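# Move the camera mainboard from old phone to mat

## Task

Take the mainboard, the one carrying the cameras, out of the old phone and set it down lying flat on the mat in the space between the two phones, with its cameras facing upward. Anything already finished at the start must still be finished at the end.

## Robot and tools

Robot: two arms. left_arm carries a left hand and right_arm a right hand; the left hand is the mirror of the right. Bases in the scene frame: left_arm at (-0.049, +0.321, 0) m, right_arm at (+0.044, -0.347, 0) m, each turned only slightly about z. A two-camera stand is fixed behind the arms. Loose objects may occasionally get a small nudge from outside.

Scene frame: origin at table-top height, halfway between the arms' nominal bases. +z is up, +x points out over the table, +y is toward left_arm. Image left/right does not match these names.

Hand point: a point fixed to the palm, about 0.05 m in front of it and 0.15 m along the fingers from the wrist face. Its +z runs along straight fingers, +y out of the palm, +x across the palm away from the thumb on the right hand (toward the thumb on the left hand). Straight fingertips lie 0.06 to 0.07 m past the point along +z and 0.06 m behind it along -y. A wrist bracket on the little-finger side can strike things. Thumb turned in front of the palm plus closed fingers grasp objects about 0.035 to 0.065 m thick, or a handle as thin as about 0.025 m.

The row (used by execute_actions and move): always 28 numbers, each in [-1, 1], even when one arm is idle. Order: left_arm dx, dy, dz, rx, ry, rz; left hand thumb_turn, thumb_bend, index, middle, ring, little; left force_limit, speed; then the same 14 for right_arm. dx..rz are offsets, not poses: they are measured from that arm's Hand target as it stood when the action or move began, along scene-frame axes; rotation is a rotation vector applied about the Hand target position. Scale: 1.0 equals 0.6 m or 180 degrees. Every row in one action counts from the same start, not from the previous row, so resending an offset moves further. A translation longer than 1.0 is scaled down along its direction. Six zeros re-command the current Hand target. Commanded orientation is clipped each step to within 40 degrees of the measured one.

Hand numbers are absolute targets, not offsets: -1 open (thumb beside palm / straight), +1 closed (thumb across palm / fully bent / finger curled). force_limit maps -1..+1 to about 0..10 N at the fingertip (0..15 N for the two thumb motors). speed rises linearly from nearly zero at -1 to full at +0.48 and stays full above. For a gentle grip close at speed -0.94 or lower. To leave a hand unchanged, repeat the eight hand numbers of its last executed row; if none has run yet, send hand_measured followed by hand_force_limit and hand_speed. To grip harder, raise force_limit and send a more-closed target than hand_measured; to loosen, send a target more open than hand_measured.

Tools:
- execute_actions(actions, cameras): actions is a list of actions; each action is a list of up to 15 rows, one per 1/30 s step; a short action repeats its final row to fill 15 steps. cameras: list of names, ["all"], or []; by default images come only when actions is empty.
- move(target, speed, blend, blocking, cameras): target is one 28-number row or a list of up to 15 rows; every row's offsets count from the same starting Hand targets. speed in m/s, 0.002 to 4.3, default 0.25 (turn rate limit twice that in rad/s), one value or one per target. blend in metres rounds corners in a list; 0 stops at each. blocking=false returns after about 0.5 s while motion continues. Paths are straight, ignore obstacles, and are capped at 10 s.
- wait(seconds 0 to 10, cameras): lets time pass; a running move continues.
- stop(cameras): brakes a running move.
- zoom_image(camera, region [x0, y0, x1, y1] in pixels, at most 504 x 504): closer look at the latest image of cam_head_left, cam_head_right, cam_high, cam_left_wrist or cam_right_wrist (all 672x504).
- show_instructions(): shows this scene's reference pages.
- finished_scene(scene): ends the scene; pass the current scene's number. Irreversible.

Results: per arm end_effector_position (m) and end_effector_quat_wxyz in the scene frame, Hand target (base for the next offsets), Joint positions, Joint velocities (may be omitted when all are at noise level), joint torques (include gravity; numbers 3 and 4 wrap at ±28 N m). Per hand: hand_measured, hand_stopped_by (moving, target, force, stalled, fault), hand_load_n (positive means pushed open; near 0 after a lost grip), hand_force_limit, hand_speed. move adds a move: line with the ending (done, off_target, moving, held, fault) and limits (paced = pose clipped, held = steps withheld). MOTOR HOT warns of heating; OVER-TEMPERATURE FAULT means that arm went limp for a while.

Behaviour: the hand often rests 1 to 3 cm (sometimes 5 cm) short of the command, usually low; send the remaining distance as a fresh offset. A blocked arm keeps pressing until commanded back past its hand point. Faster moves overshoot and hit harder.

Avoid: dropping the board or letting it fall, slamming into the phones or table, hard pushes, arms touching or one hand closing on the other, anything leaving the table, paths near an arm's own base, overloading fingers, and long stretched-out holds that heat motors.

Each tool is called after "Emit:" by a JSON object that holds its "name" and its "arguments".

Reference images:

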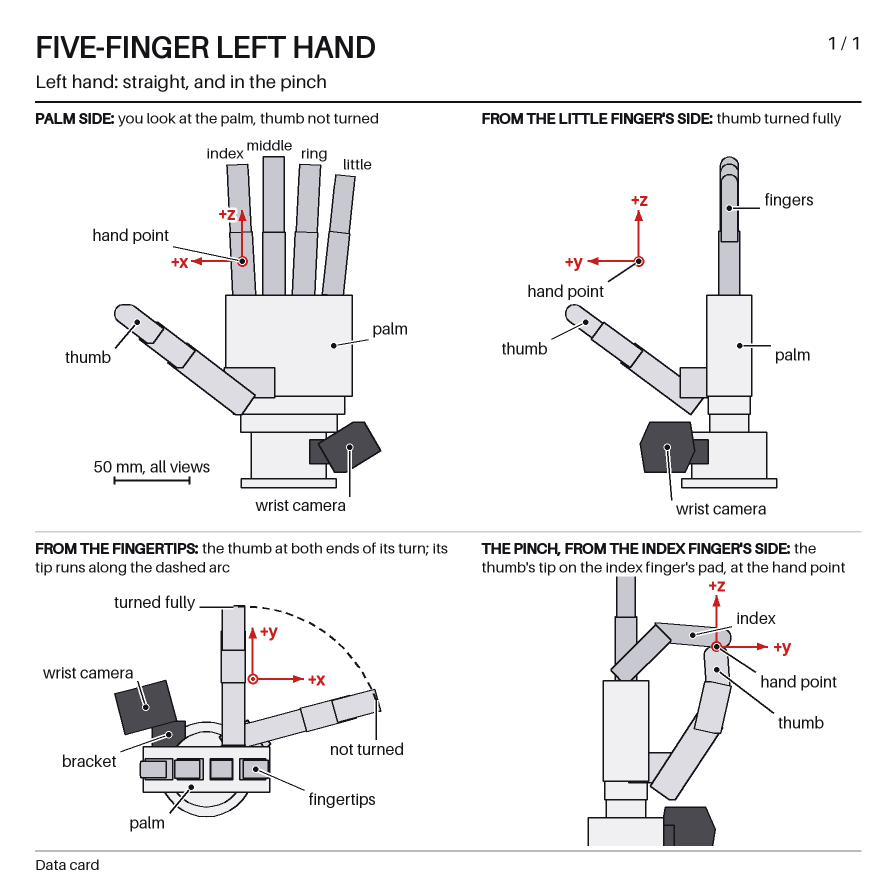

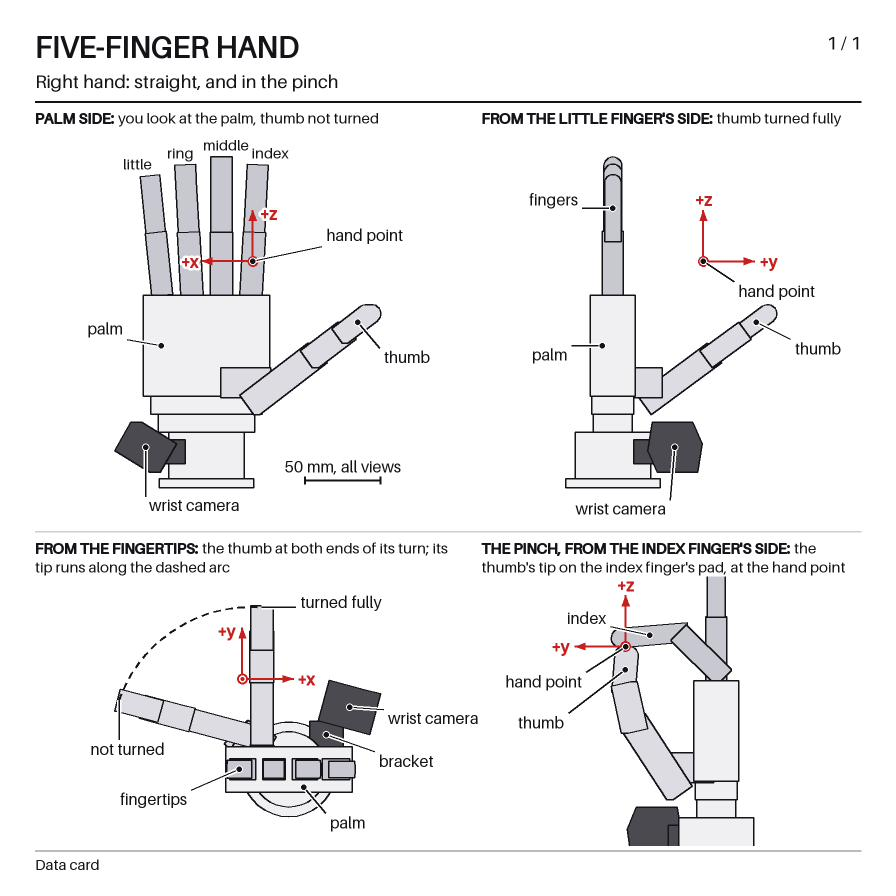

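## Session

Emit:
{"name": "execute_actions", "arguments": {"actions": []}}

Emit:
{"name": "zoom_image", "arguments": {"camera": "cam_head_left", "region": [220, 290, 460, 430]}}

Emit:
{"name": "zoom_image", "arguments": {"camera": "cam_high", "region": [330, 110, 530, 360]}}

Scene clock: 0.00 s.
left_arm: end_effector_position=(+0.5774, +0.3873, +0.0996) hand_measured=(-1.000, -1.000, -1.000, -1.000, -1.000, -1.000) hand_load_n=(+0.0, +0.0, +0.0, +0.0, +0.0, +0.0) hand_stopped_by=(target, target, target, target, target, target) hand_force_limit=0.00 hand_speed=-0.80 end_effector_quat_wxyz=(+0.260, -0.255, +0.922, +0.130) | right_arm: end_effector_position=(+0.3972, -0.3615, +0.1069) hand_measured=(-1.000, -1.000, -1.000, -1.000, -1.000, -1.000) hand_load_n=(+0.0, +0.0, +0.0, +0.0, +0.0, +0.0) hand_stopped_by=(target, target, target, target, target, target) hand_force_limit=0.00 hand_speed=-0.80 end_effector_quat_wxyz=(+0.158, +0.836, -0.451, +0.270)
Joint positions: left_arm=[-0.02 1.907 1.567 -0.796 -0.412 1.052] | right_arm=[0.273 1.36 0.921 -0.927 0.608 -0.383]
Joint velocities: within noise
Joint torques (N m): no reading
Heat: left arm: hottest elbow 30 °C; right arm: hottest elbow 28 °C.
Hand target: left_arm +0.5856, +0.3867, +0.1075; +0.270, -0.257, +0.919, +0.126 | right_arm +0.4042, -0.3595, +0.1110; +0.154, +0.835, -0.452, +0.275
camera_calibration:
cam_left_wrist: T_world_to_cam=[[0.287477, -0.913813, -0.286885, 0.219755], [-0.955197, -0.29555, -0.0157581, 0.66783], [-0.0703888, 0.278562, -0.957835, 0.141924], [0, 0, 0, 1]] pos_world=[0.584725, 0.358657, 0.209508]
cam_right_wrist: T_world_to_cam=[[-0.686216, -0.70717, 0.170349, -0.00303698], [-0.721917, 0.690801, -0.0403754, 0.536244], [-0.0891253, -0.150684, -0.984556, 0.200855], [0, 0, 0, 1]] pos_world=[0.402941, -0.34232, 0.219921]

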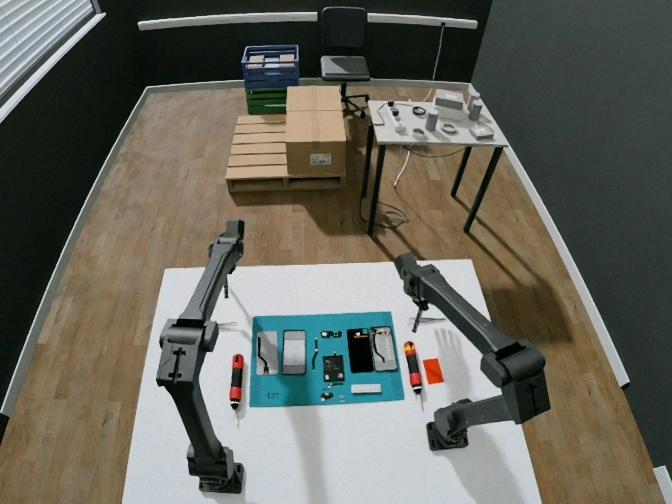

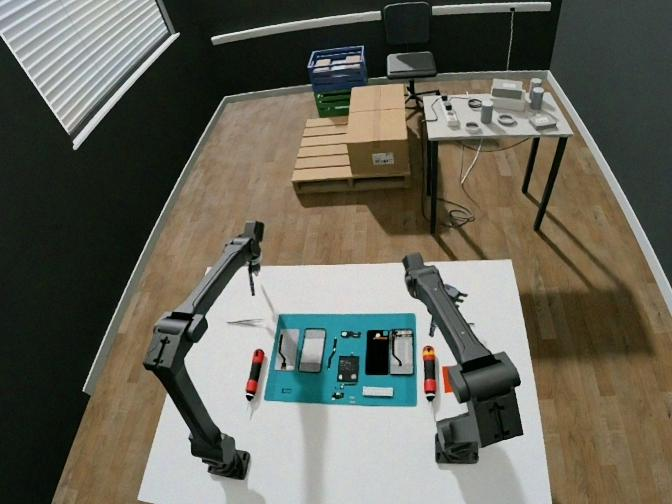

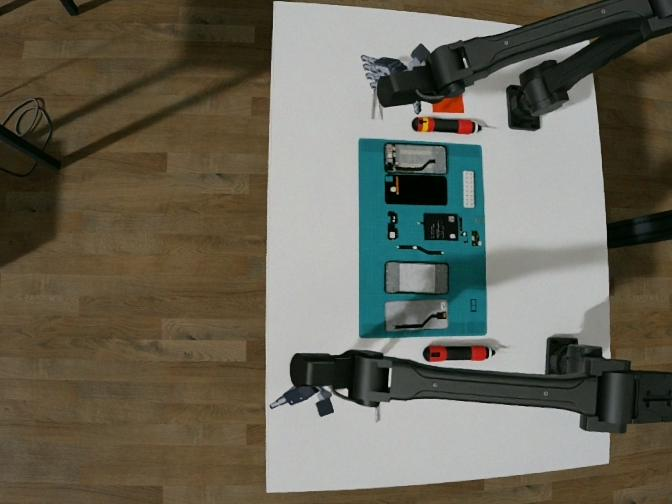

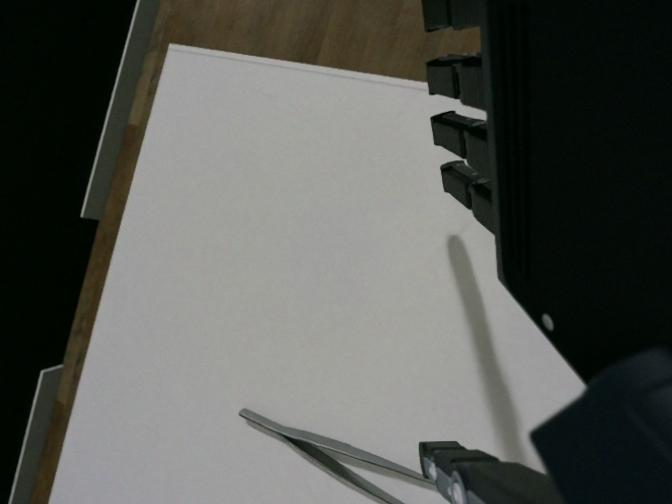

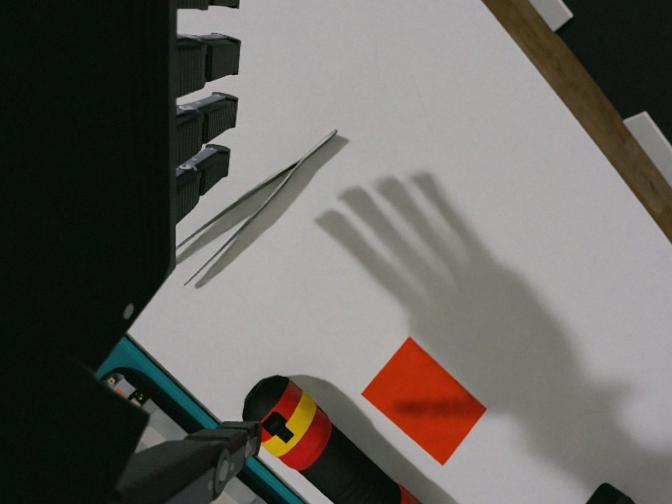

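Scaled by 2.100 from the camera's 672x504 image, which has a finer 960x720 frame.

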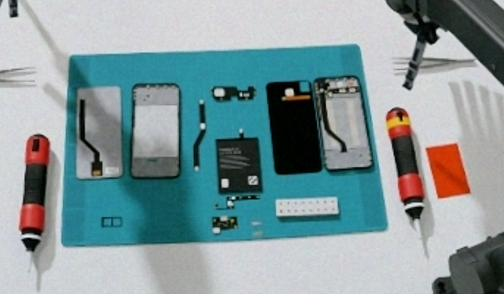

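Scaled by 2.016 from the camera's 672x504 image, which has a finer 960x720 frame.

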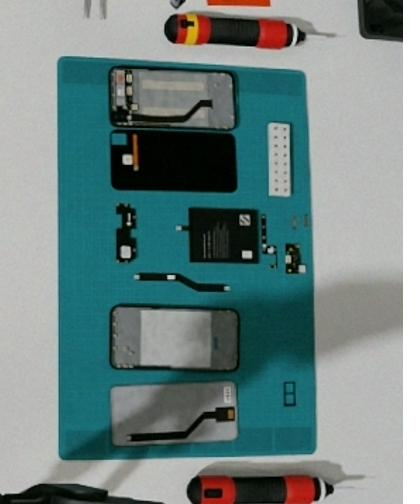

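Emit:
{"name": "move", "arguments": {"target": [[0,0,0,0,0,0,-1,-1,-1,-1,-1,-1,0.0,-0.8, 0,0,0.13,0,0,0,0.15,-0.045,-1,0.45,-1,-1,-0.4,0.0],[0,0,0,0,0,0,-1,-1,-1,-1,-1,-1,0.0,-0.8, 0.025,0.32,0.10,0.2352,-0.3231,0.0241,0.15,-0.045,-1,0.45,-1,-1,-0.4,0.0],[0,0,0,0,0,0,-1,-1,-1,-1,-1,-1,0.0,-0.8, 0.030,0.335,-0.05,0.2352,-0.3231,0.0241,0.15,-0.045,-1,0.45,-1,-1,-0.4,0.0]], "speed": [0.15,0.2,0.12], "cameras": ["cam_right_wrist"]}}

Scene clock: 32.97 s.
left_arm: end_effector_position=(+0.5774, +0.3873, +0.0996) hand_measured=(-1.000, -1.000, -1.000, -1.000, -1.000, -1.000) hand_load_n=(+0.0, +0.0, +0.0, +0.0, +0.0, +0.0) hand_stopped_by=(target, target, target, target, target, target) hand_force_limit=0.00 hand_speed=-0.80 end_effector_quat_wxyz=(+0.260, -0.255, +0.922, +0.130) | right_arm: end_effector_position=(+0.4248, -0.1613, +0.0864) hand_measured=(+0.150, -0.046, -1.000, +0.450, -1.000, -1.000) hand_load_n=(+0.0, +0.0, +0.0, +0.0, -0.5, +0.0) hand_stopped_by=(target, target, target, target, target, target) hand_force_limit=-0.40 hand_speed=0.00 end_effector_quat_wxyz=(-0.387, +0.612, -0.503, +0.471)
Joint positions: left_arm=[-0.02 1.907 1.567 -0.796 -0.412 1.052] | right_arm=[0.683 1.185 0.347 0.51 0.647 0.007]
Joint torques (N m): left_arm=[-0.44 -16.03 9.21 0.8 -0.32 0.15] | right_arm=[0.15 -3.96 6.84 2.17 0.23 0.15]
Heat: left arm: hottest elbow 31 °C; right arm: hottest elbow 30 °C.
Hand target: left_arm +0.5856, +0.3867, +0.1075; +0.270, -0.257, +0.919, +0.126 | right_arm +0.4222, -0.1584, +0.0811; -0.389, +0.613, -0.504, +0.468
Off the commanded pose: left_arm 0.011 m, 1 deg | right_arm 0.007 m, 0 deg.
move: off_target (left_arm)
camera_calibration:
cam_right_wrist: T_world_to_cam=[[-0.219979, -0.447987, -0.866555, 0.094212], [-0.621918, 0.748782, -0.229225, 0.400198], [0.75155, 0.488501, -0.443327, -0.0875587], [0, 0, 0, 1]] pos_world=[0.33542, -0.214683, 0.134558]
Images, in order (width x height): cam_right_wrist 672x504.

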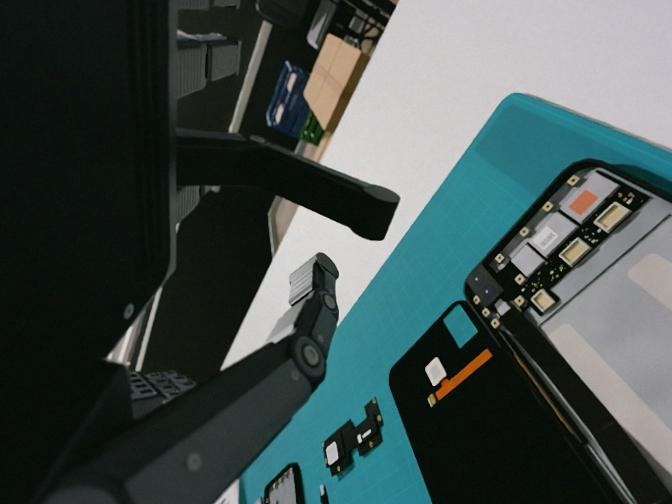

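Emit:
{"name": "zoom_image", "arguments": {"camera": "cam_right_wrist", "region": [450, 240, 530, 320]}}

Scaled by 6.300 from the camera's 672x504 image, which has a finer 960x720 frame.

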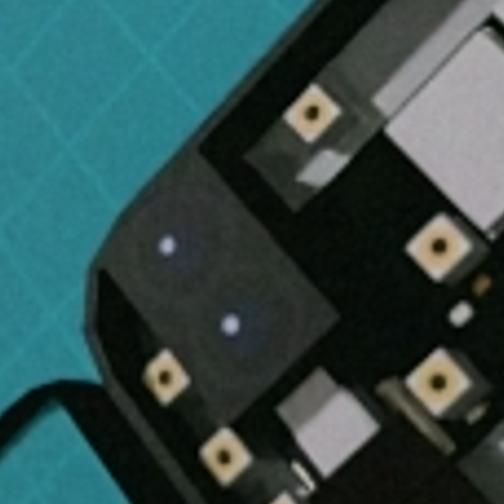

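Emit:
{"name": "move", "arguments": {"target": [[0,0,0,0,0,0,-1,-1,-1,-1,-1,-1,0.0,-0.8, -0.008,-0.001,-0.085,0,0,0,0.15,-0.045,-1,0.45,-1,-1,-0.4,0.0]], "speed": 0.08, "cameras": ["cam_right_wrist"]}}

Emit:
{"name": "zoom_image", "arguments": {"camera": "cam_right_wrist", "region": [300, 160, 460, 320]}}

Scene clock: 58.53 s.
left_arm: end_effector_position=(+0.5774, +0.3873, +0.0996) hand_measured=(-1.000, -1.000, -1.000, -1.000, -1.000, -1.000) hand_load_n=(+0.0, +0.0, +0.0, -0.5, -0.5, +0.0) hand_stopped_by=(target, target, target, target, target, target) hand_force_limit=0.00 hand_speed=-0.80 end_effector_quat_wxyz=(+0.260, -0.255, +0.922, +0.130) | right_arm: end_effector_position=(+0.4209, -0.1612, +0.0352) hand_measured=(+0.150, -0.046, -1.000, +0.450, -1.000, -1.000) hand_load_n=(+0.0, +0.0, +0.0, +0.0, -0.5, +0.0) hand_stopped_by=(target, target, target, target, target, target) hand_force_limit=-0.40 hand_speed=0.00 end_effector_quat_wxyz=(-0.387, +0.612, -0.503, +0.471)
Joint positions: left_arm=[-0.02 1.907 1.567 -0.796 -0.412 1.052] | right_arm=[0.693 1.408 0.29 0.788 0.657 0.01]
Joint torques (N m): left_arm=[-0.21 -16.15 9.24 0.77 -0.33 0.16] | right_arm=[0.15 -5.36 4.86 2.1 0.23 0.16]
Heat: left arm: hottest elbow 32 °C; right arm: hottest elbow 30 °C.
Hand target: left_arm +0.5856, +0.3867, +0.1075; +0.270, -0.257, +0.919, +0.126 | right_arm +0.4173, -0.1592, +0.0300; -0.388, +0.614, -0.504, +0.468
Off the commanded pose: left_arm 0.011 m, 1 deg | right_arm 0.007 m, 0 deg.
move: off_target (left_arm)
camera_calibration:
cam_right_wrist: T_world_to_cam=[[-0.219265, -0.448678, -0.866378, 0.0485868], [-0.621895, 0.748491, -0.230236, 0.38605], [0.751778, 0.488313, -0.443148, -0.107457], [0, 0, 0, 1]] pos_world=[0.331519, -0.214682, 0.083358]
Images, in order (width x height): cam_right_wrist 672x504.

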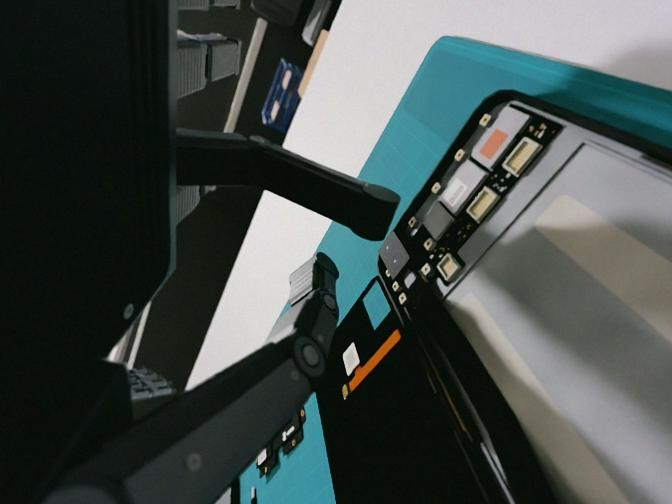

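Scaled by 3.150 from the camera's 672x504 image, which has a finer 960x720 frame.

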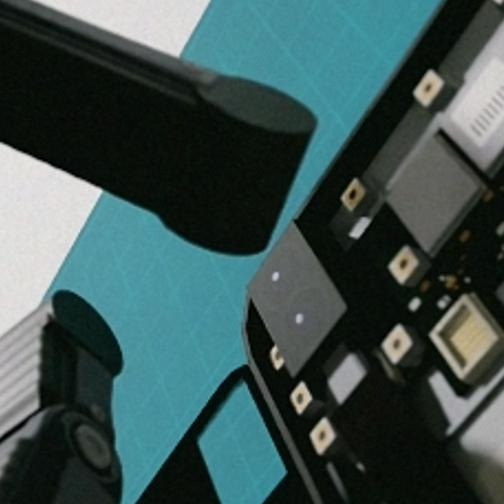

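Emit:
{"name": "move", "arguments": {"target": [[0,0,0,0,0,0,-1,-1,-1,-1,-1,-1,0.0,-0.8, -0.001,0.0,-0.029,0,0,0,0.15,-0.045,-1,0.45,-1,-1,-0.4,0.0]], "speed": 0.04, "cameras": ["cam_right_wrist"]}}

Emit:
{"name": "zoom_image", "arguments": {"camera": "cam_right_wrist", "region": [300, 160, 440, 300]}}

Scene clock: 72.40 s.
left_arm: end_effector_position=(+0.5774, +0.3873, +0.0996) hand_measured=(-1.000, -1.000, -1.000, -1.000, -1.000, -1.000) hand_load_n=(+0.0, +0.0, +0.0, +0.0, +0.0, +0.0) hand_stopped_by=(target, target, target, target, target, target) hand_force_limit=0.00 hand_speed=-0.80 end_effector_quat_wxyz=(+0.260, -0.255, +0.922, +0.130) | right_arm: end_effector_position=(+0.4208, -0.1609, +0.0179) hand_measured=(+0.150, -0.046, -1.000, +0.450, -1.000, -1.000) hand_load_n=(+0.0, +0.0, +0.0, +0.0, +0.0, +0.0) hand_stopped_by=(target, target, target, target, target, target) hand_force_limit=-0.40 hand_speed=0.00 end_effector_quat_wxyz=(-0.387, +0.612, -0.503, +0.472)
Joint positions: left_arm=[-0.02 1.907 1.567 -0.796 -0.412 1.052] | right_arm=[0.694 1.501 0.282 0.89 0.658 0.01]
Joint torques (N m): left_arm=[-0.44 -16.21 9.21 0.79 -0.33 0.14] | right_arm=[0.09 -5.54 4.04 2.14 0.21 0.17]
Heat: left arm: hottest elbow 33 °C; right arm: hottest elbow 29 °C.
Hand target: left_arm +0.5857, +0.3867, +0.1075; +0.270, -0.257, +0.919, +0.126 | right_arm +0.4167, -0.1591, +0.0126; -0.389, +0.613, -0.504, +0.468
Off the commanded pose: left_arm 0.011 m, 1 deg | right_arm 0.007 m, 1 deg.
move: off_target (left_arm)
camera_calibration:
cam_right_wrist: T_world_to_cam=[[-0.2188, -0.448825, -0.86642, 0.0335064], [-0.621554, 0.748593, -0.230825, 0.381666], [0.752195, 0.488022, -0.442761, -0.115346], [0, 0, 0, 1]] pos_world=[0.331319, -0.214382, 0.0660581]
Images, in order (width x height): cam_right_wrist 672x504.

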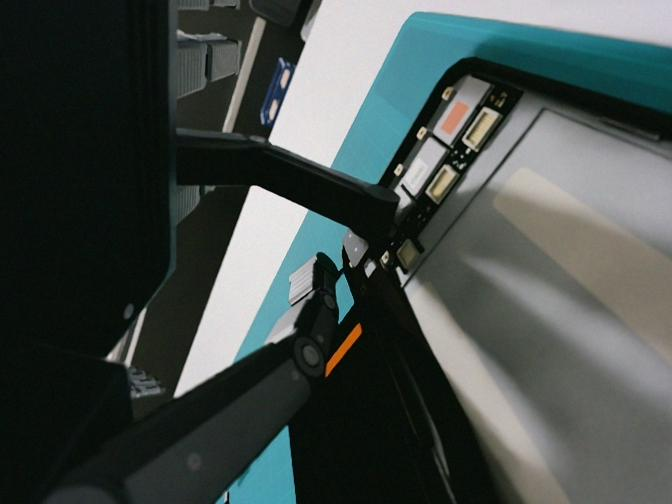

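Scaled by 3.600 from the camera's 672x504 image, which has a finer 960x720 frame.

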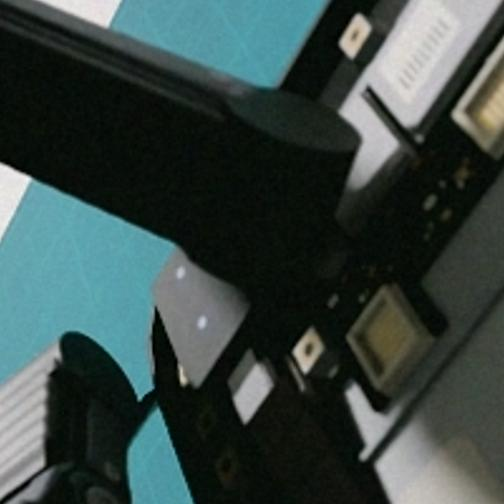

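Emit:
{"name": "move", "arguments": {"target": [0,0,0,0,0,0,-1,-1,-1,-1,-1,-1,0.0,-0.8,0.0,0.008,0.001,0,0,0,0.15,-0.045,-1,0.45,-1,-1,-0.4,0.0], "speed": 0.05, "cameras": ["cam_right_wrist"]}}

Emit:
{"name": "zoom_image", "arguments": {"camera": "cam_right_wrist", "region": [300, 160, 440, 300]}}

Scene clock: 111.73 s.
left_arm: end_effector_position=(+0.5774, +0.3873, +0.0996) hand_measured=(-1.000, -1.000, -1.000, -1.000, -1.000, -1.000) hand_load_n=(+0.0, +0.0, +0.0, +0.0, +0.0, +0.0) hand_stopped_by=(target, target, target, target, target, target) hand_force_limit=0.00 hand_speed=-0.80 end_effector_quat_wxyz=(+0.260, -0.255, +0.922, +0.130) | right_arm: end_effector_position=(+0.4185, -0.1580, +0.0175) hand_measured=(+0.150, -0.046, -1.000, +0.450, -1.000, -1.000) hand_load_n=(+0.0, +0.0, +0.0, +0.0, +0.0, +0.0) hand_stopped_by=(target, target, target, target, target, target) hand_force_limit=-0.40 hand_speed=0.00 end_effector_quat_wxyz=(-0.387, +0.613, -0.502, +0.472)
Joint positions: left_arm=[-0.02 1.907 1.567 -0.796 -0.412 1.052] | right_arm=[0.708 1.503 0.282 0.89 0.671 0.012]
Joint torques (N m): left_arm=[-0.38 -16.21 9.22 0.77 -0.34 0.15] | right_arm=[0.15 -5.6 4.74 1.68 0.21 0.18]
Heat: left arm: hottest elbow 33 °C; right arm: hottest elbow 29 °C.
Hand target: left_arm +0.5857, +0.3867, +0.1075; +0.270, -0.257, +0.919, +0.126 | right_arm +0.4167, -0.1543, +0.0132; -0.389, +0.614, -0.504, +0.468
Off the commanded pose: left_arm 0.011 m, 1 deg | right_arm 0.006 m, 1 deg.
move: off_target (left_arm)
camera_calibration:
cam_right_wrist: T_world_to_cam=[[-0.217097, -0.451016, -0.86571, 0.0329961], [-0.622468, 0.747116, -0.233133, 0.378197], [0.751933, 0.488264, -0.442939, -0.115089], [0, 0, 0, 1]] pos_world=[0.329118, -0.211481, 0.0657576]
Images, in order (width x height): cam_right_wrist 672x504.

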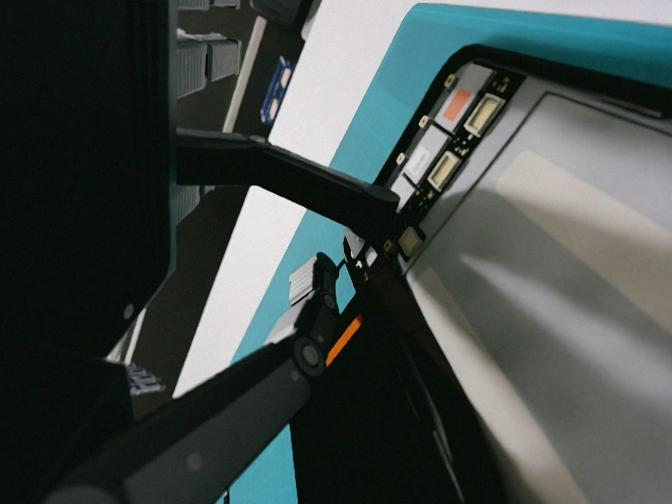

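Scaled by 3.600 from the camera's 672x504 image, which has a finer 960x720 frame.

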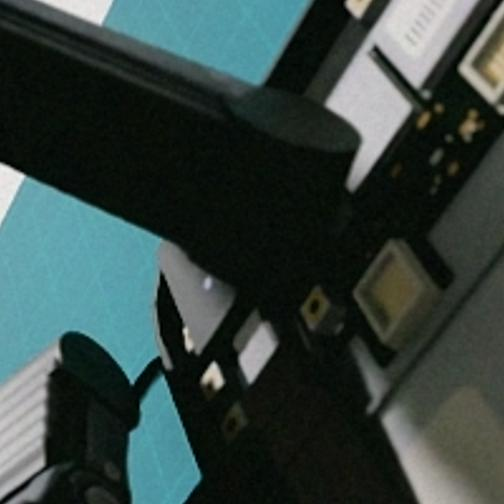

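Emit:
{"name": "execute_actions", "arguments": {"actions": [[[0,0,0,0,0,0,-1,-1,-1,-1,-1,-1,0.0,-0.8,0.0,0.0,0.0,0,0,0,0.8,-0.045,-1,0.45,-1,-1,-0.75,-0.85]],[[0,0,0,0,0,0,-1,-1,-1,-1,-1,-1,0.0,-0.8,0.0,0.0,0.0,0,0,0,0.8,-0.045,-1,0.45,-1,-1,-0.75,-0.85]],[[0,0,0,0,0,0,-1,-1,-1,-1,-1,-1,0.0,-0.8,0.0,0.0,0.0,0,0,0,0.8,-0.045,-1,0.45,-1,-1,-0.75,-0.85]]], "cameras": ["cam_right_wrist"]}}

Emit:
{"name": "zoom_image", "arguments": {"camera": "cam_right_wrist", "region": [300, 160, 440, 300]}}

Scene clock: 124.23 s.
left_arm: end_effector_position=(+0.5774, +0.3873, +0.0996) hand_measured=(-1.000, -1.000, -1.000, -1.000, -1.000, -1.000) hand_load_n=(-0.5, +0.0, +0.0, +0.0, +0.0, +0.0) hand_stopped_by=(target, target, target, target, target, target) hand_force_limit=0.00 hand_speed=-0.80 end_effector_quat_wxyz=(+0.260, -0.255, +0.922, +0.130) | right_arm: end_effector_position=(+0.4184, -0.1579, +0.0174) hand_measured=(+0.498, -0.046, -1.000, +0.450, -1.000, -1.000) hand_load_n=(+2.0, +0.5, +0.0, +0.0, +0.0, +0.0) hand_stopped_by=(force, target, target, target, target, target) hand_force_limit=-0.75 hand_speed=-0.85 end_effector_quat_wxyz=(-0.387, +0.613, -0.502, +0.472)
Joint positions: left_arm=[-0.02 1.907 1.567 -0.796 -0.412 1.052] | right_arm=[0.709 1.503 0.282 0.89 0.671 0.014]
Joint torques (N m): left_arm=[-0.44 -16.09 9.22 0.8 -0.34 0.15] | right_arm=[0.09 -5.66 4.72 1.66 0.23 0.19]
Heat: left arm: hottest elbow 33 °C; right arm: hottest elbow 29 °C.
Hand target: left_arm +0.5857, +0.3867, +0.1075; +0.270, -0.257, +0.919, +0.126 | right_arm +0.4168, -0.1544, +0.0131; -0.388, +0.614, -0.504, +0.468
Off the commanded pose: left_arm 0.011 m, 1 deg | right_arm 0.006 m, 1 deg.
camera_calibration:
cam_right_wrist: T_world_to_cam=[[-0.217466, -0.449953, -0.86617, 0.0332229], [-0.622267, 0.747597, -0.232127, 0.377983], [0.751992, 0.488509, -0.442568, -0.115143], [0, 0, 0, 1]] pos_world=[0.329018, -0.211382, 0.065558]
Images, in order (width x height): cam_right_wrist 672x504.

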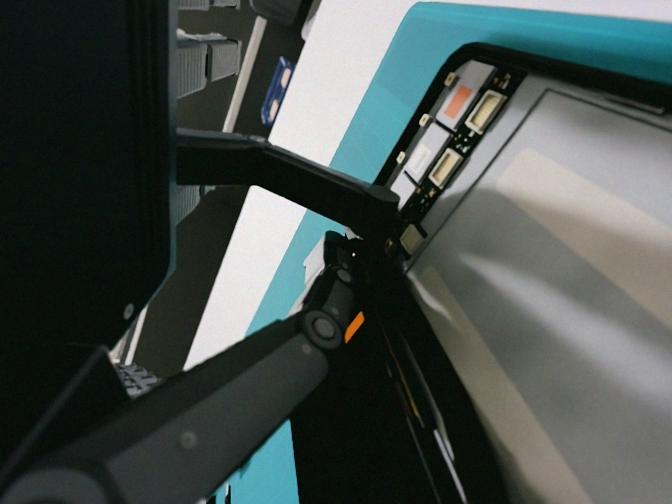

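Scaled by 3.600 from the camera's 672x504 image, which has a finer 960x720 frame.

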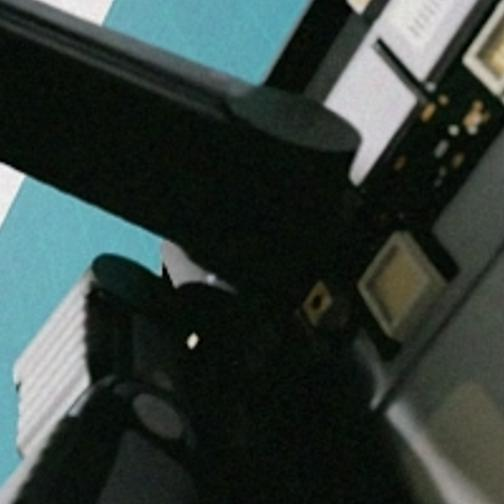

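Stopped at .498, matching scene 1. Squeeze.

Emit:
{"name": "execute_actions", "arguments": {"actions": [[[0,0,0,0,0,0,-1,-1,-1,-1,-1,-1,0.0,-0.8,0.0,0.0,0.0,0,0,0,0.82,-0.045,-1,0.45,-1,-1,-0.35,-0.88]],[[0,0,0,0,0,0,-1,-1,-1,-1,-1,-1,0.0,-0.8,0.0,0.0,0.0,0,0,0,0.82,-0.045,-1,0.45,-1,-1,-0.35,-0.88]]]}}

Emit:
{"name": "move", "arguments": {"target": [0,0,0,0,0,0,-1,-1,-1,-1,-1,-1,0.0,-0.8,0.0,0.0,0.03,0,0,0,0.82,-0.045,-1,0.45,-1,-1,-0.35,-0.88], "speed": 0.03, "cameras": ["cam_right_wrist","cam_head_right"]}}

Emit:
{"name": "zoom_image", "arguments": {"camera": "cam_right_wrist", "region": [300, 160, 440, 300]}}

Scene clock: 135.23 s.
left_arm: end_effector_position=(+0.5774, +0.3873, +0.0996) hand_measured=(-1.000, -1.000, -1.000, -1.000, -1.000, -1.000) hand_load_n=(+0.0, +0.0, +0.0, +0.0, +0.0, +0.0) hand_stopped_by=(target, target, target, target, target, target) hand_force_limit=0.00 hand_speed=-0.80 end_effector_quat_wxyz=(+0.260, -0.255, +0.922, +0.130) | right_arm: end_effector_position=(+0.4183, -0.1575, +0.0174) hand_measured=(+0.520, -0.046, -1.000, +0.450, -1.000, -1.000) hand_load_n=(+5.0, +1.0, +0.0, +0.0, +0.0, +0.0) hand_stopped_by=(force, target, target, target, target, target) hand_force_limit=-0.35 hand_speed=-0.88 end_effector_quat_wxyz=(-0.388, +0.613, -0.502, +0.472)
Joint positions: left_arm=[-0.02 1.907 1.567 -0.796 -0.412 1.052] | right_arm=[0.71 1.503 0.282 0.89 0.671 0.014]
Joint torques (N m): left_arm=[-0.32 -16.09 9.22 0.79 -0.33 0.15] | right_arm=[0.03 -5.66 4.74 1.66 0.23 0.18]
Heat: left arm: hottest elbow 33 °C; right arm: hottest elbow 29 °C.
Hand target: left_arm +0.5857, +0.3867, +0.1075; +0.270, -0.257, +0.919, +0.126 | right_arm +0.4167, -0.1543, +0.0131; -0.388, +0.614, -0.504, +0.468
Off the commanded pose: left_arm 0.011 m, 1 deg | right_arm 0.006 m, 1 deg.

Scene clock: 136.40 s.
left_arm: end_effector_position=(+0.5774, +0.3873, +0.0996) hand_measured=(-1.000, -1.000, -1.000, -1.000, -1.000, -1.000) hand_load_n=(+0.0, +0.0, +0.0, +0.0, +0.0, +0.0) hand_stopped_by=(target, target, target, target, target, target) hand_force_limit=0.00 hand_speed=-0.80 end_effector_quat_wxyz=(+0.260, -0.255, +0.922, +0.130) | right_arm: end_effector_position=(+0.4149, -0.1604, +0.0262) hand_measured=(+0.520, -0.046, -1.000, +0.450, -1.000, -1.000) hand_load_n=(+3.5, +0.5, +0.0, +0.0, -0.5, +0.0) hand_stopped_by=(force, target, target, target, target, target) hand_force_limit=-0.35 hand_speed=-0.88 end_effector_quat_wxyz=(-0.381, +0.618, -0.502, +0.470)
Joint positions: left_arm=[-0.02 1.907 1.567 -0.796 -0.412 1.052] | right_arm=[0.71 1.432 0.282 0.802 0.671 0.015]
Joint torques (N m): left_arm=[-0.44 -16.21 9.25 0.79 -0.33 0.15] | right_arm=[0.03 -7.12 5.97 0.99 0.24 0.17]
Heat: left arm: hottest elbow 33 °C; right arm: hottest elbow 29 °C.
Hand target: left_arm +0.5857, +0.3867, +0.1075; +0.270, -0.257, +0.919, +0.126 | right_arm +0.4167, -0.1543, +0.0312; -0.389, +0.613, -0.504, +0.468
Off the commanded pose: left_arm 0.011 m, 1 deg | right_arm 0.008 m, 1 deg.
move: off_target (left_arm)
camera_calibration:
cam_right_wrist: T_world_to_cam=[[-0.228606, -0.458592, -0.858739, 0.0418751], [-0.6256, 0.745055, -0.23134, 0.380645], [0.745898, 0.484341, -0.457219, -0.105133], [0, 0, 0, 1]] pos_world=[0.326123, -0.213478, 0.0759496]
Images, in order (width x height): cam_head_right 672x504, cam_right_wrist 672x504.

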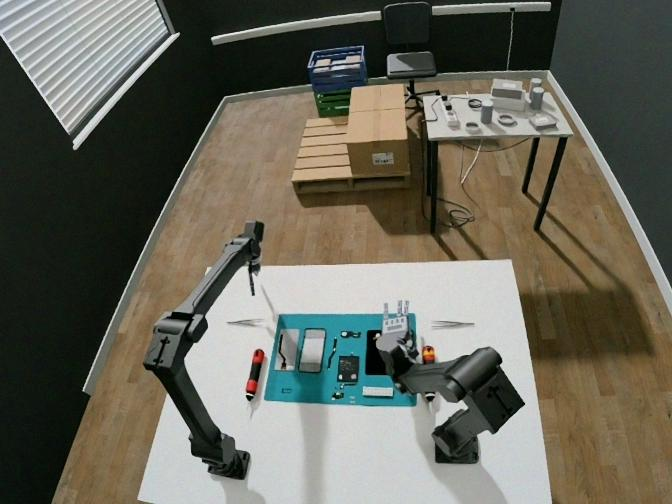

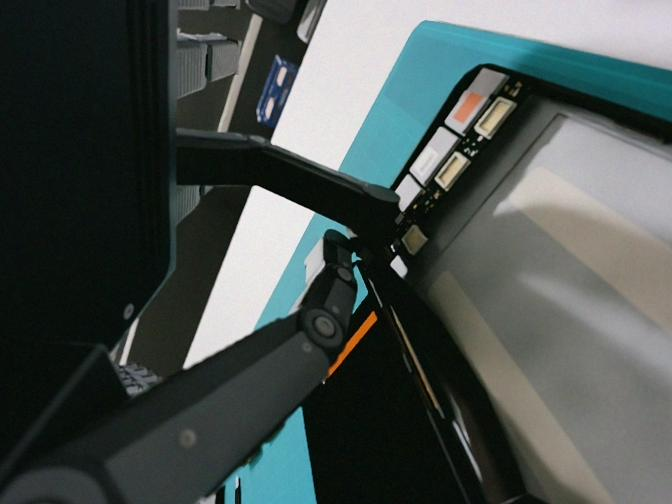

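Scaled by 3.600 from the camera's 672x504 image, which has a finer 960x720 frame.

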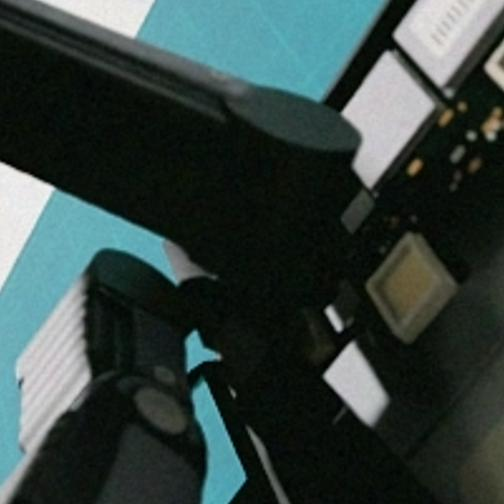

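Emit:
{"name": "move", "arguments": {"target": [0,0,0,0,0,0,-1,-1,-1,-1,-1,-1,0.0,-0.8,0.0,0.0,0.068,0,0,0,0.82,-0.045,-1,0.45,-1,-1,-0.35,-0.88], "speed": 0.05, "cameras": ["all"]}}

Emit:
{"name": "zoom_image", "arguments": {"camera": "cam_right_wrist", "region": [260, 140, 500, 340]}}

Emit:
{"name": "zoom_image", "arguments": {"camera": "cam_head_right", "region": [260, 300, 440, 420]}}

Scene clock: 146.27 s.
left_arm: end_effector_position=(+0.5774, +0.3873, +0.0996) hand_measured=(-1.000, -1.000, -1.000, -1.000, -1.000, -1.000) hand_load_n=(+0.0, -0.5, +0.0, +0.0, +0.0, +0.0) hand_stopped_by=(target, target, target, target, target, target) hand_force_limit=0.00 hand_speed=-0.80 end_effector_quat_wxyz=(+0.260, -0.255, +0.922, +0.130) | right_arm: end_effector_position=(+0.4062, -0.1675, +0.0559) hand_measured=(+0.520, -0.046, -1.000, +0.450, -1.000, -1.000) hand_load_n=(+3.5, +0.0, +0.0, +0.0, +0.0, +0.0) hand_stopped_by=(force, target, target, target, target, target) hand_force_limit=-0.35 hand_speed=-0.88 end_effector_quat_wxyz=(-0.372, +0.625, -0.502, +0.468)
Joint positions: left_arm=[-0.02 1.907 1.567 -0.796 -0.412 1.052] | right_arm=[0.71 1.234 0.29 0.571 0.671 0.015]
Joint torques (N m): left_arm=[-0.44 -16.09 9.28 0.81 -0.32 0.15] | right_arm=[0.03 -5.6 9.63 1.03 0.26 0.17]
Heat: left arm: hottest elbow 33 °C; right arm: hottest elbow 29 °C.
Hand target: left_arm +0.5857, +0.3867, +0.1075; +0.270, -0.257, +0.919, +0.126 | right_arm +0.4167, -0.1542, +0.0720; -0.389, +0.614, -0.504, +0.468
Off the commanded pose: left_arm 0.011 m, 1 deg | right_arm 0.023 m, 2 deg.
move: off_target (left_arm, right_arm)
camera_calibration:
cam_left_wrist: T_world_to_cam=[[0.287477, -0.913813, -0.286885, 0.219755], [-0.955197, -0.29555, -0.0157581, 0.66783], [-0.0703888, 0.278562, -0.957835, 0.141924], [0, 0, 0, 1]] pos_world=[0.584725, 0.358657, 0.209508]
cam_right_wrist: T_world_to_cam=[[-0.244359, -0.472171, -0.846961, 0.065604], [-0.630259, 0.741121, -0.231329, 0.388523], [0.736927, 0.477277, -0.47869, -0.0779289], [0, 0, 0, 1]] pos_world=[0.318329, -0.219773, 0.108137]

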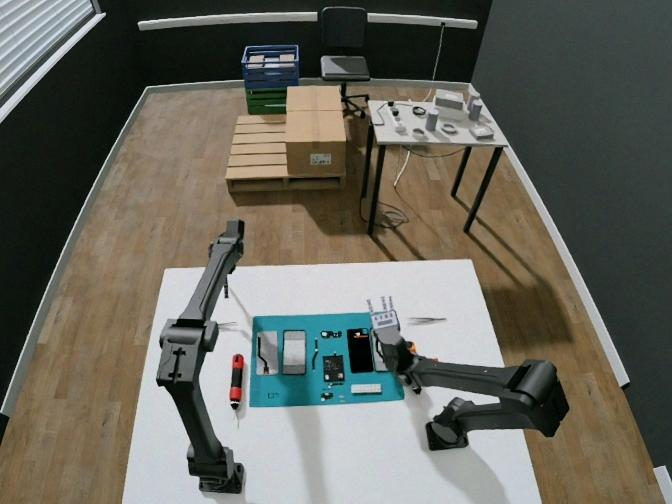

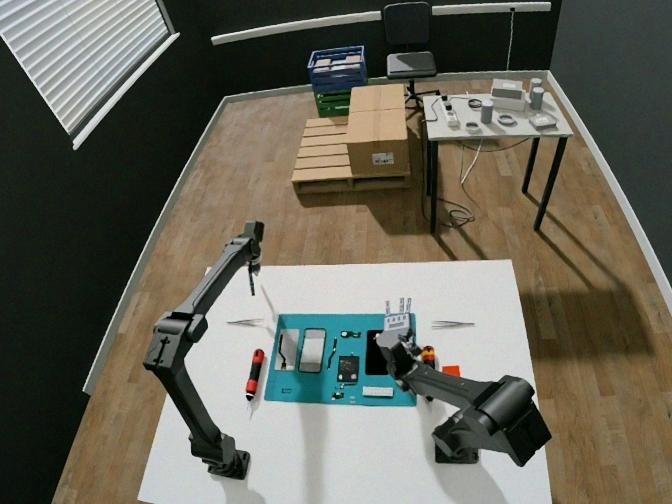

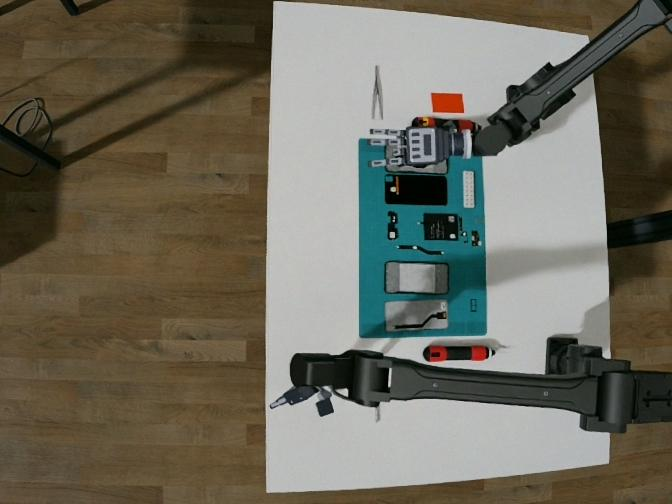

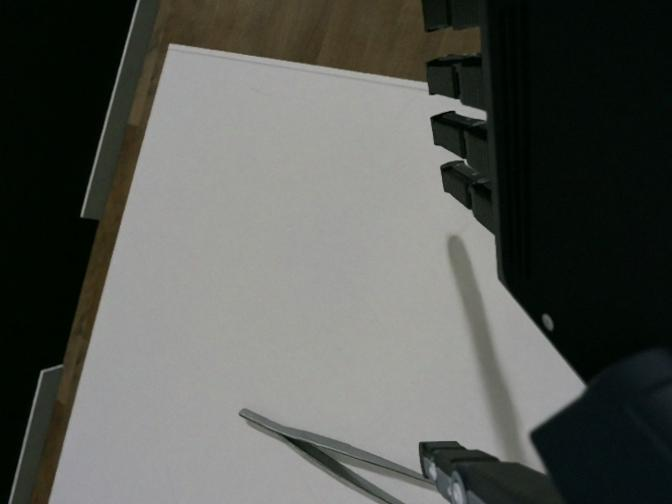

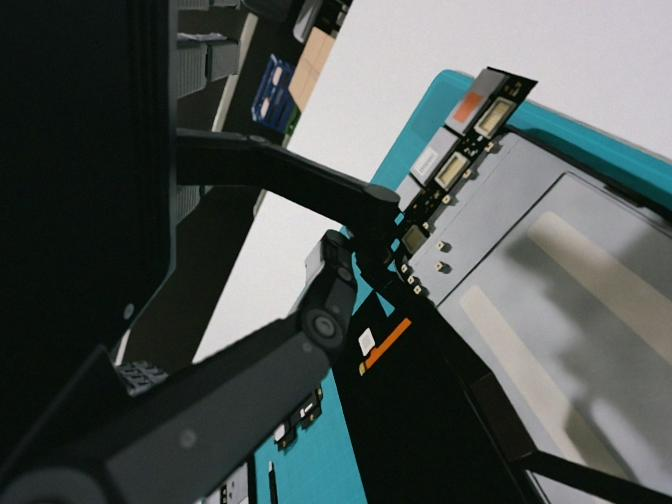

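Scaled by 2.100 from the camera's 672x504 image, which has a finer 960x720 frame.

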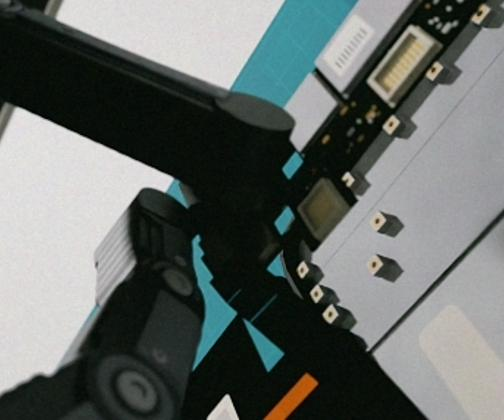

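Scaled by 2.800 from the camera's 672x504 image, which has a finer 960x720 frame.

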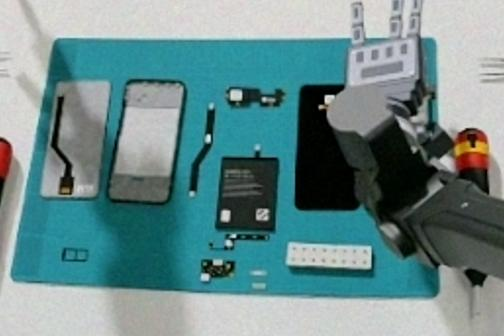

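Emit:
{"name": "move", "arguments": {"target": [0,0,0,0,0,0,-1,-1,-1,-1,-1,-1,0.0,-0.8,-0.035,0.27,0.01,0,0,0,0.82,-0.045,-1,0.45,-1,-1,-0.35,-0.88], "speed": 0.08, "cameras": ["cam_right_wrist","cam_high","cam_head_right"]}}

Emit:
{"name": "zoom_image", "arguments": {"camera": "cam_right_wrist", "region": [260, 40, 500, 340]}}

Emit:
{"name": "zoom_image", "arguments": {"camera": "cam_head_right", "region": [260, 300, 440, 420]}}

Scene clock: 158.90 s.
left_arm: end_effector_position=(+0.5774, +0.3873, +0.0996) hand_measured=(-1.000, -1.000, -1.000, -1.000, -1.000, -1.000) hand_load_n=(+0.0, +0.0, +0.0, +0.0, +0.0, +0.0) hand_stopped_by=(target, target, target, target, target, target) hand_force_limit=0.00 hand_speed=-0.80 end_effector_quat_wxyz=(+0.260, -0.255, +0.922, +0.130) | right_arm: end_effector_position=(+0.3908, -0.0080, +0.0724) hand_measured=(+0.520, -0.046, -1.000, +0.450, -1.000, -1.000) hand_load_n=(+0.5, +0.0, +0.0, +0.0, +0.0, +0.0) hand_stopped_by=(force, target, target, target, target, target) hand_force_limit=-0.35 hand_speed=-0.88 end_effector_quat_wxyz=(-0.380, +0.619, -0.500, +0.472)
Joint positions: left_arm=[-0.02 1.907 1.567 -0.796 -0.412 1.052] | right_arm=[1.079 1.477 0.615 0.341 1.008 0.239]
Joint torques (N m): left_arm=[-0.32 -16.03 9.22 0.77 -0.34 0.14] | right_arm=[-0.09 -7.94 10.09 0.69 0.42 0.21]
Heat: left arm: hottest elbow 34 °C; right arm: hottest elbow 30 °C.
Hand target: left_arm +0.5857, +0.3867, +0.1075; +0.270, -0.257, +0.919, +0.126 | right_arm +0.3958, +0.0077, +0.0780; -0.389, +0.613, -0.504, +0.468
Off the commanded pose: left_arm 0.011 m, 1 deg | right_arm 0.017 m, 1 deg.
move: off_target (left_arm, right_arm)
camera_calibration:
cam_right_wrist: T_world_to_cam=[[-0.225861, -0.463773, -0.856681, 0.144749], [-0.626802, 0.742375, -0.236639, 0.263526], [0.745725, 0.483522, -0.458367, -0.139662], [0, 0, 0, 1]] pos_world=[0.302021, -0.0609755, 0.122348]
Images, in order (width x height): cam_head_right 672x504, cam_high 672x504, cam_right_wrist 672x504.

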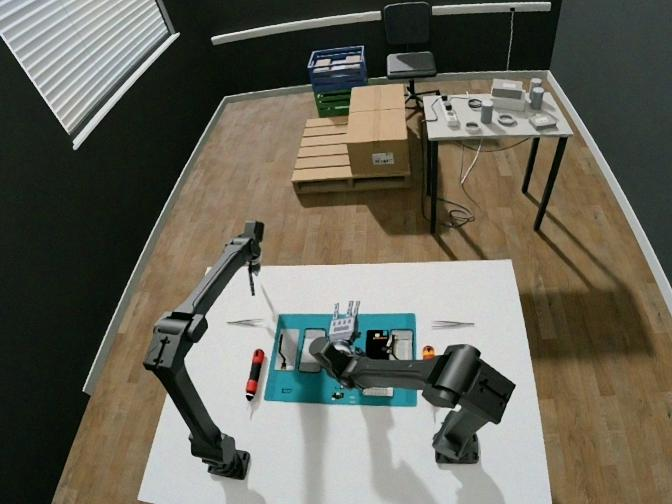

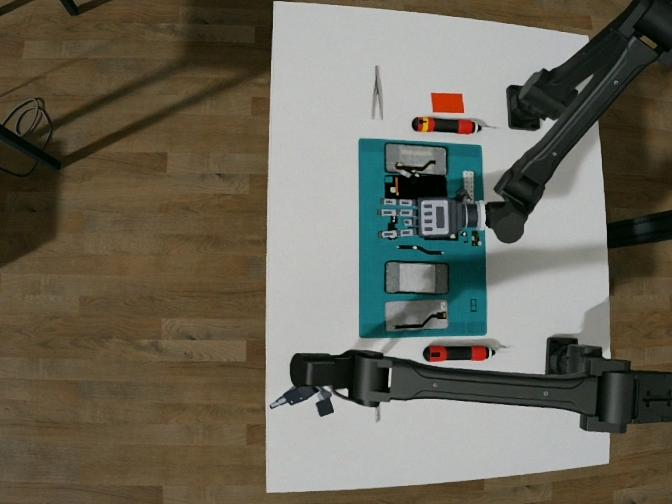

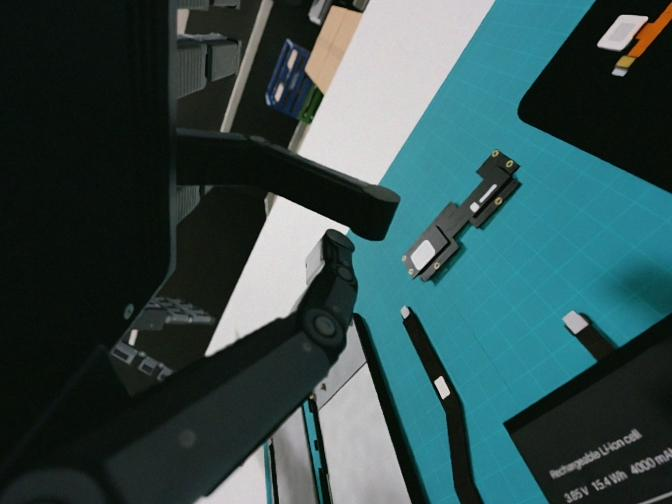

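Scaled by 1.680 from the camera's 672x504 image, which has a finer 960x720 frame.

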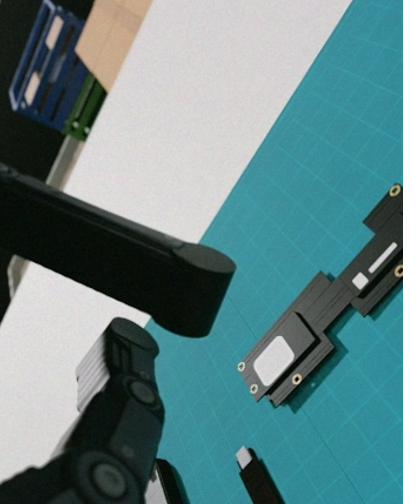

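Scaled by 2.800 from the camera's 672x504 image, which has a finer 960x720 frame.

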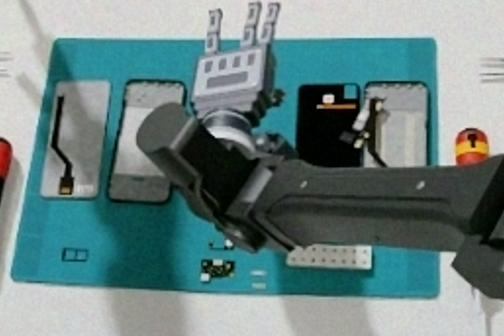

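Emit:
{"name": "zoom_image", "arguments": {"camera": "cam_high", "region": [370, 130, 490, 220]}}

Emit:
{"name": "zoom_image", "arguments": {"camera": "cam_head_right", "region": [350, 310, 430, 380]}}

Scaled by 4.200 from the camera's 672x504 image, which has a finer 960x720 frame.

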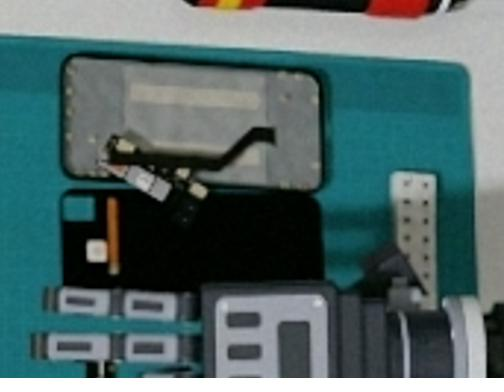

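Scaled by 6.300 from the camera's 672x504 image, which has a finer 960x720 frame.

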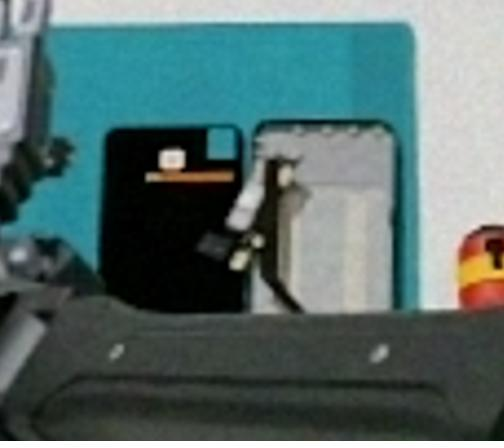

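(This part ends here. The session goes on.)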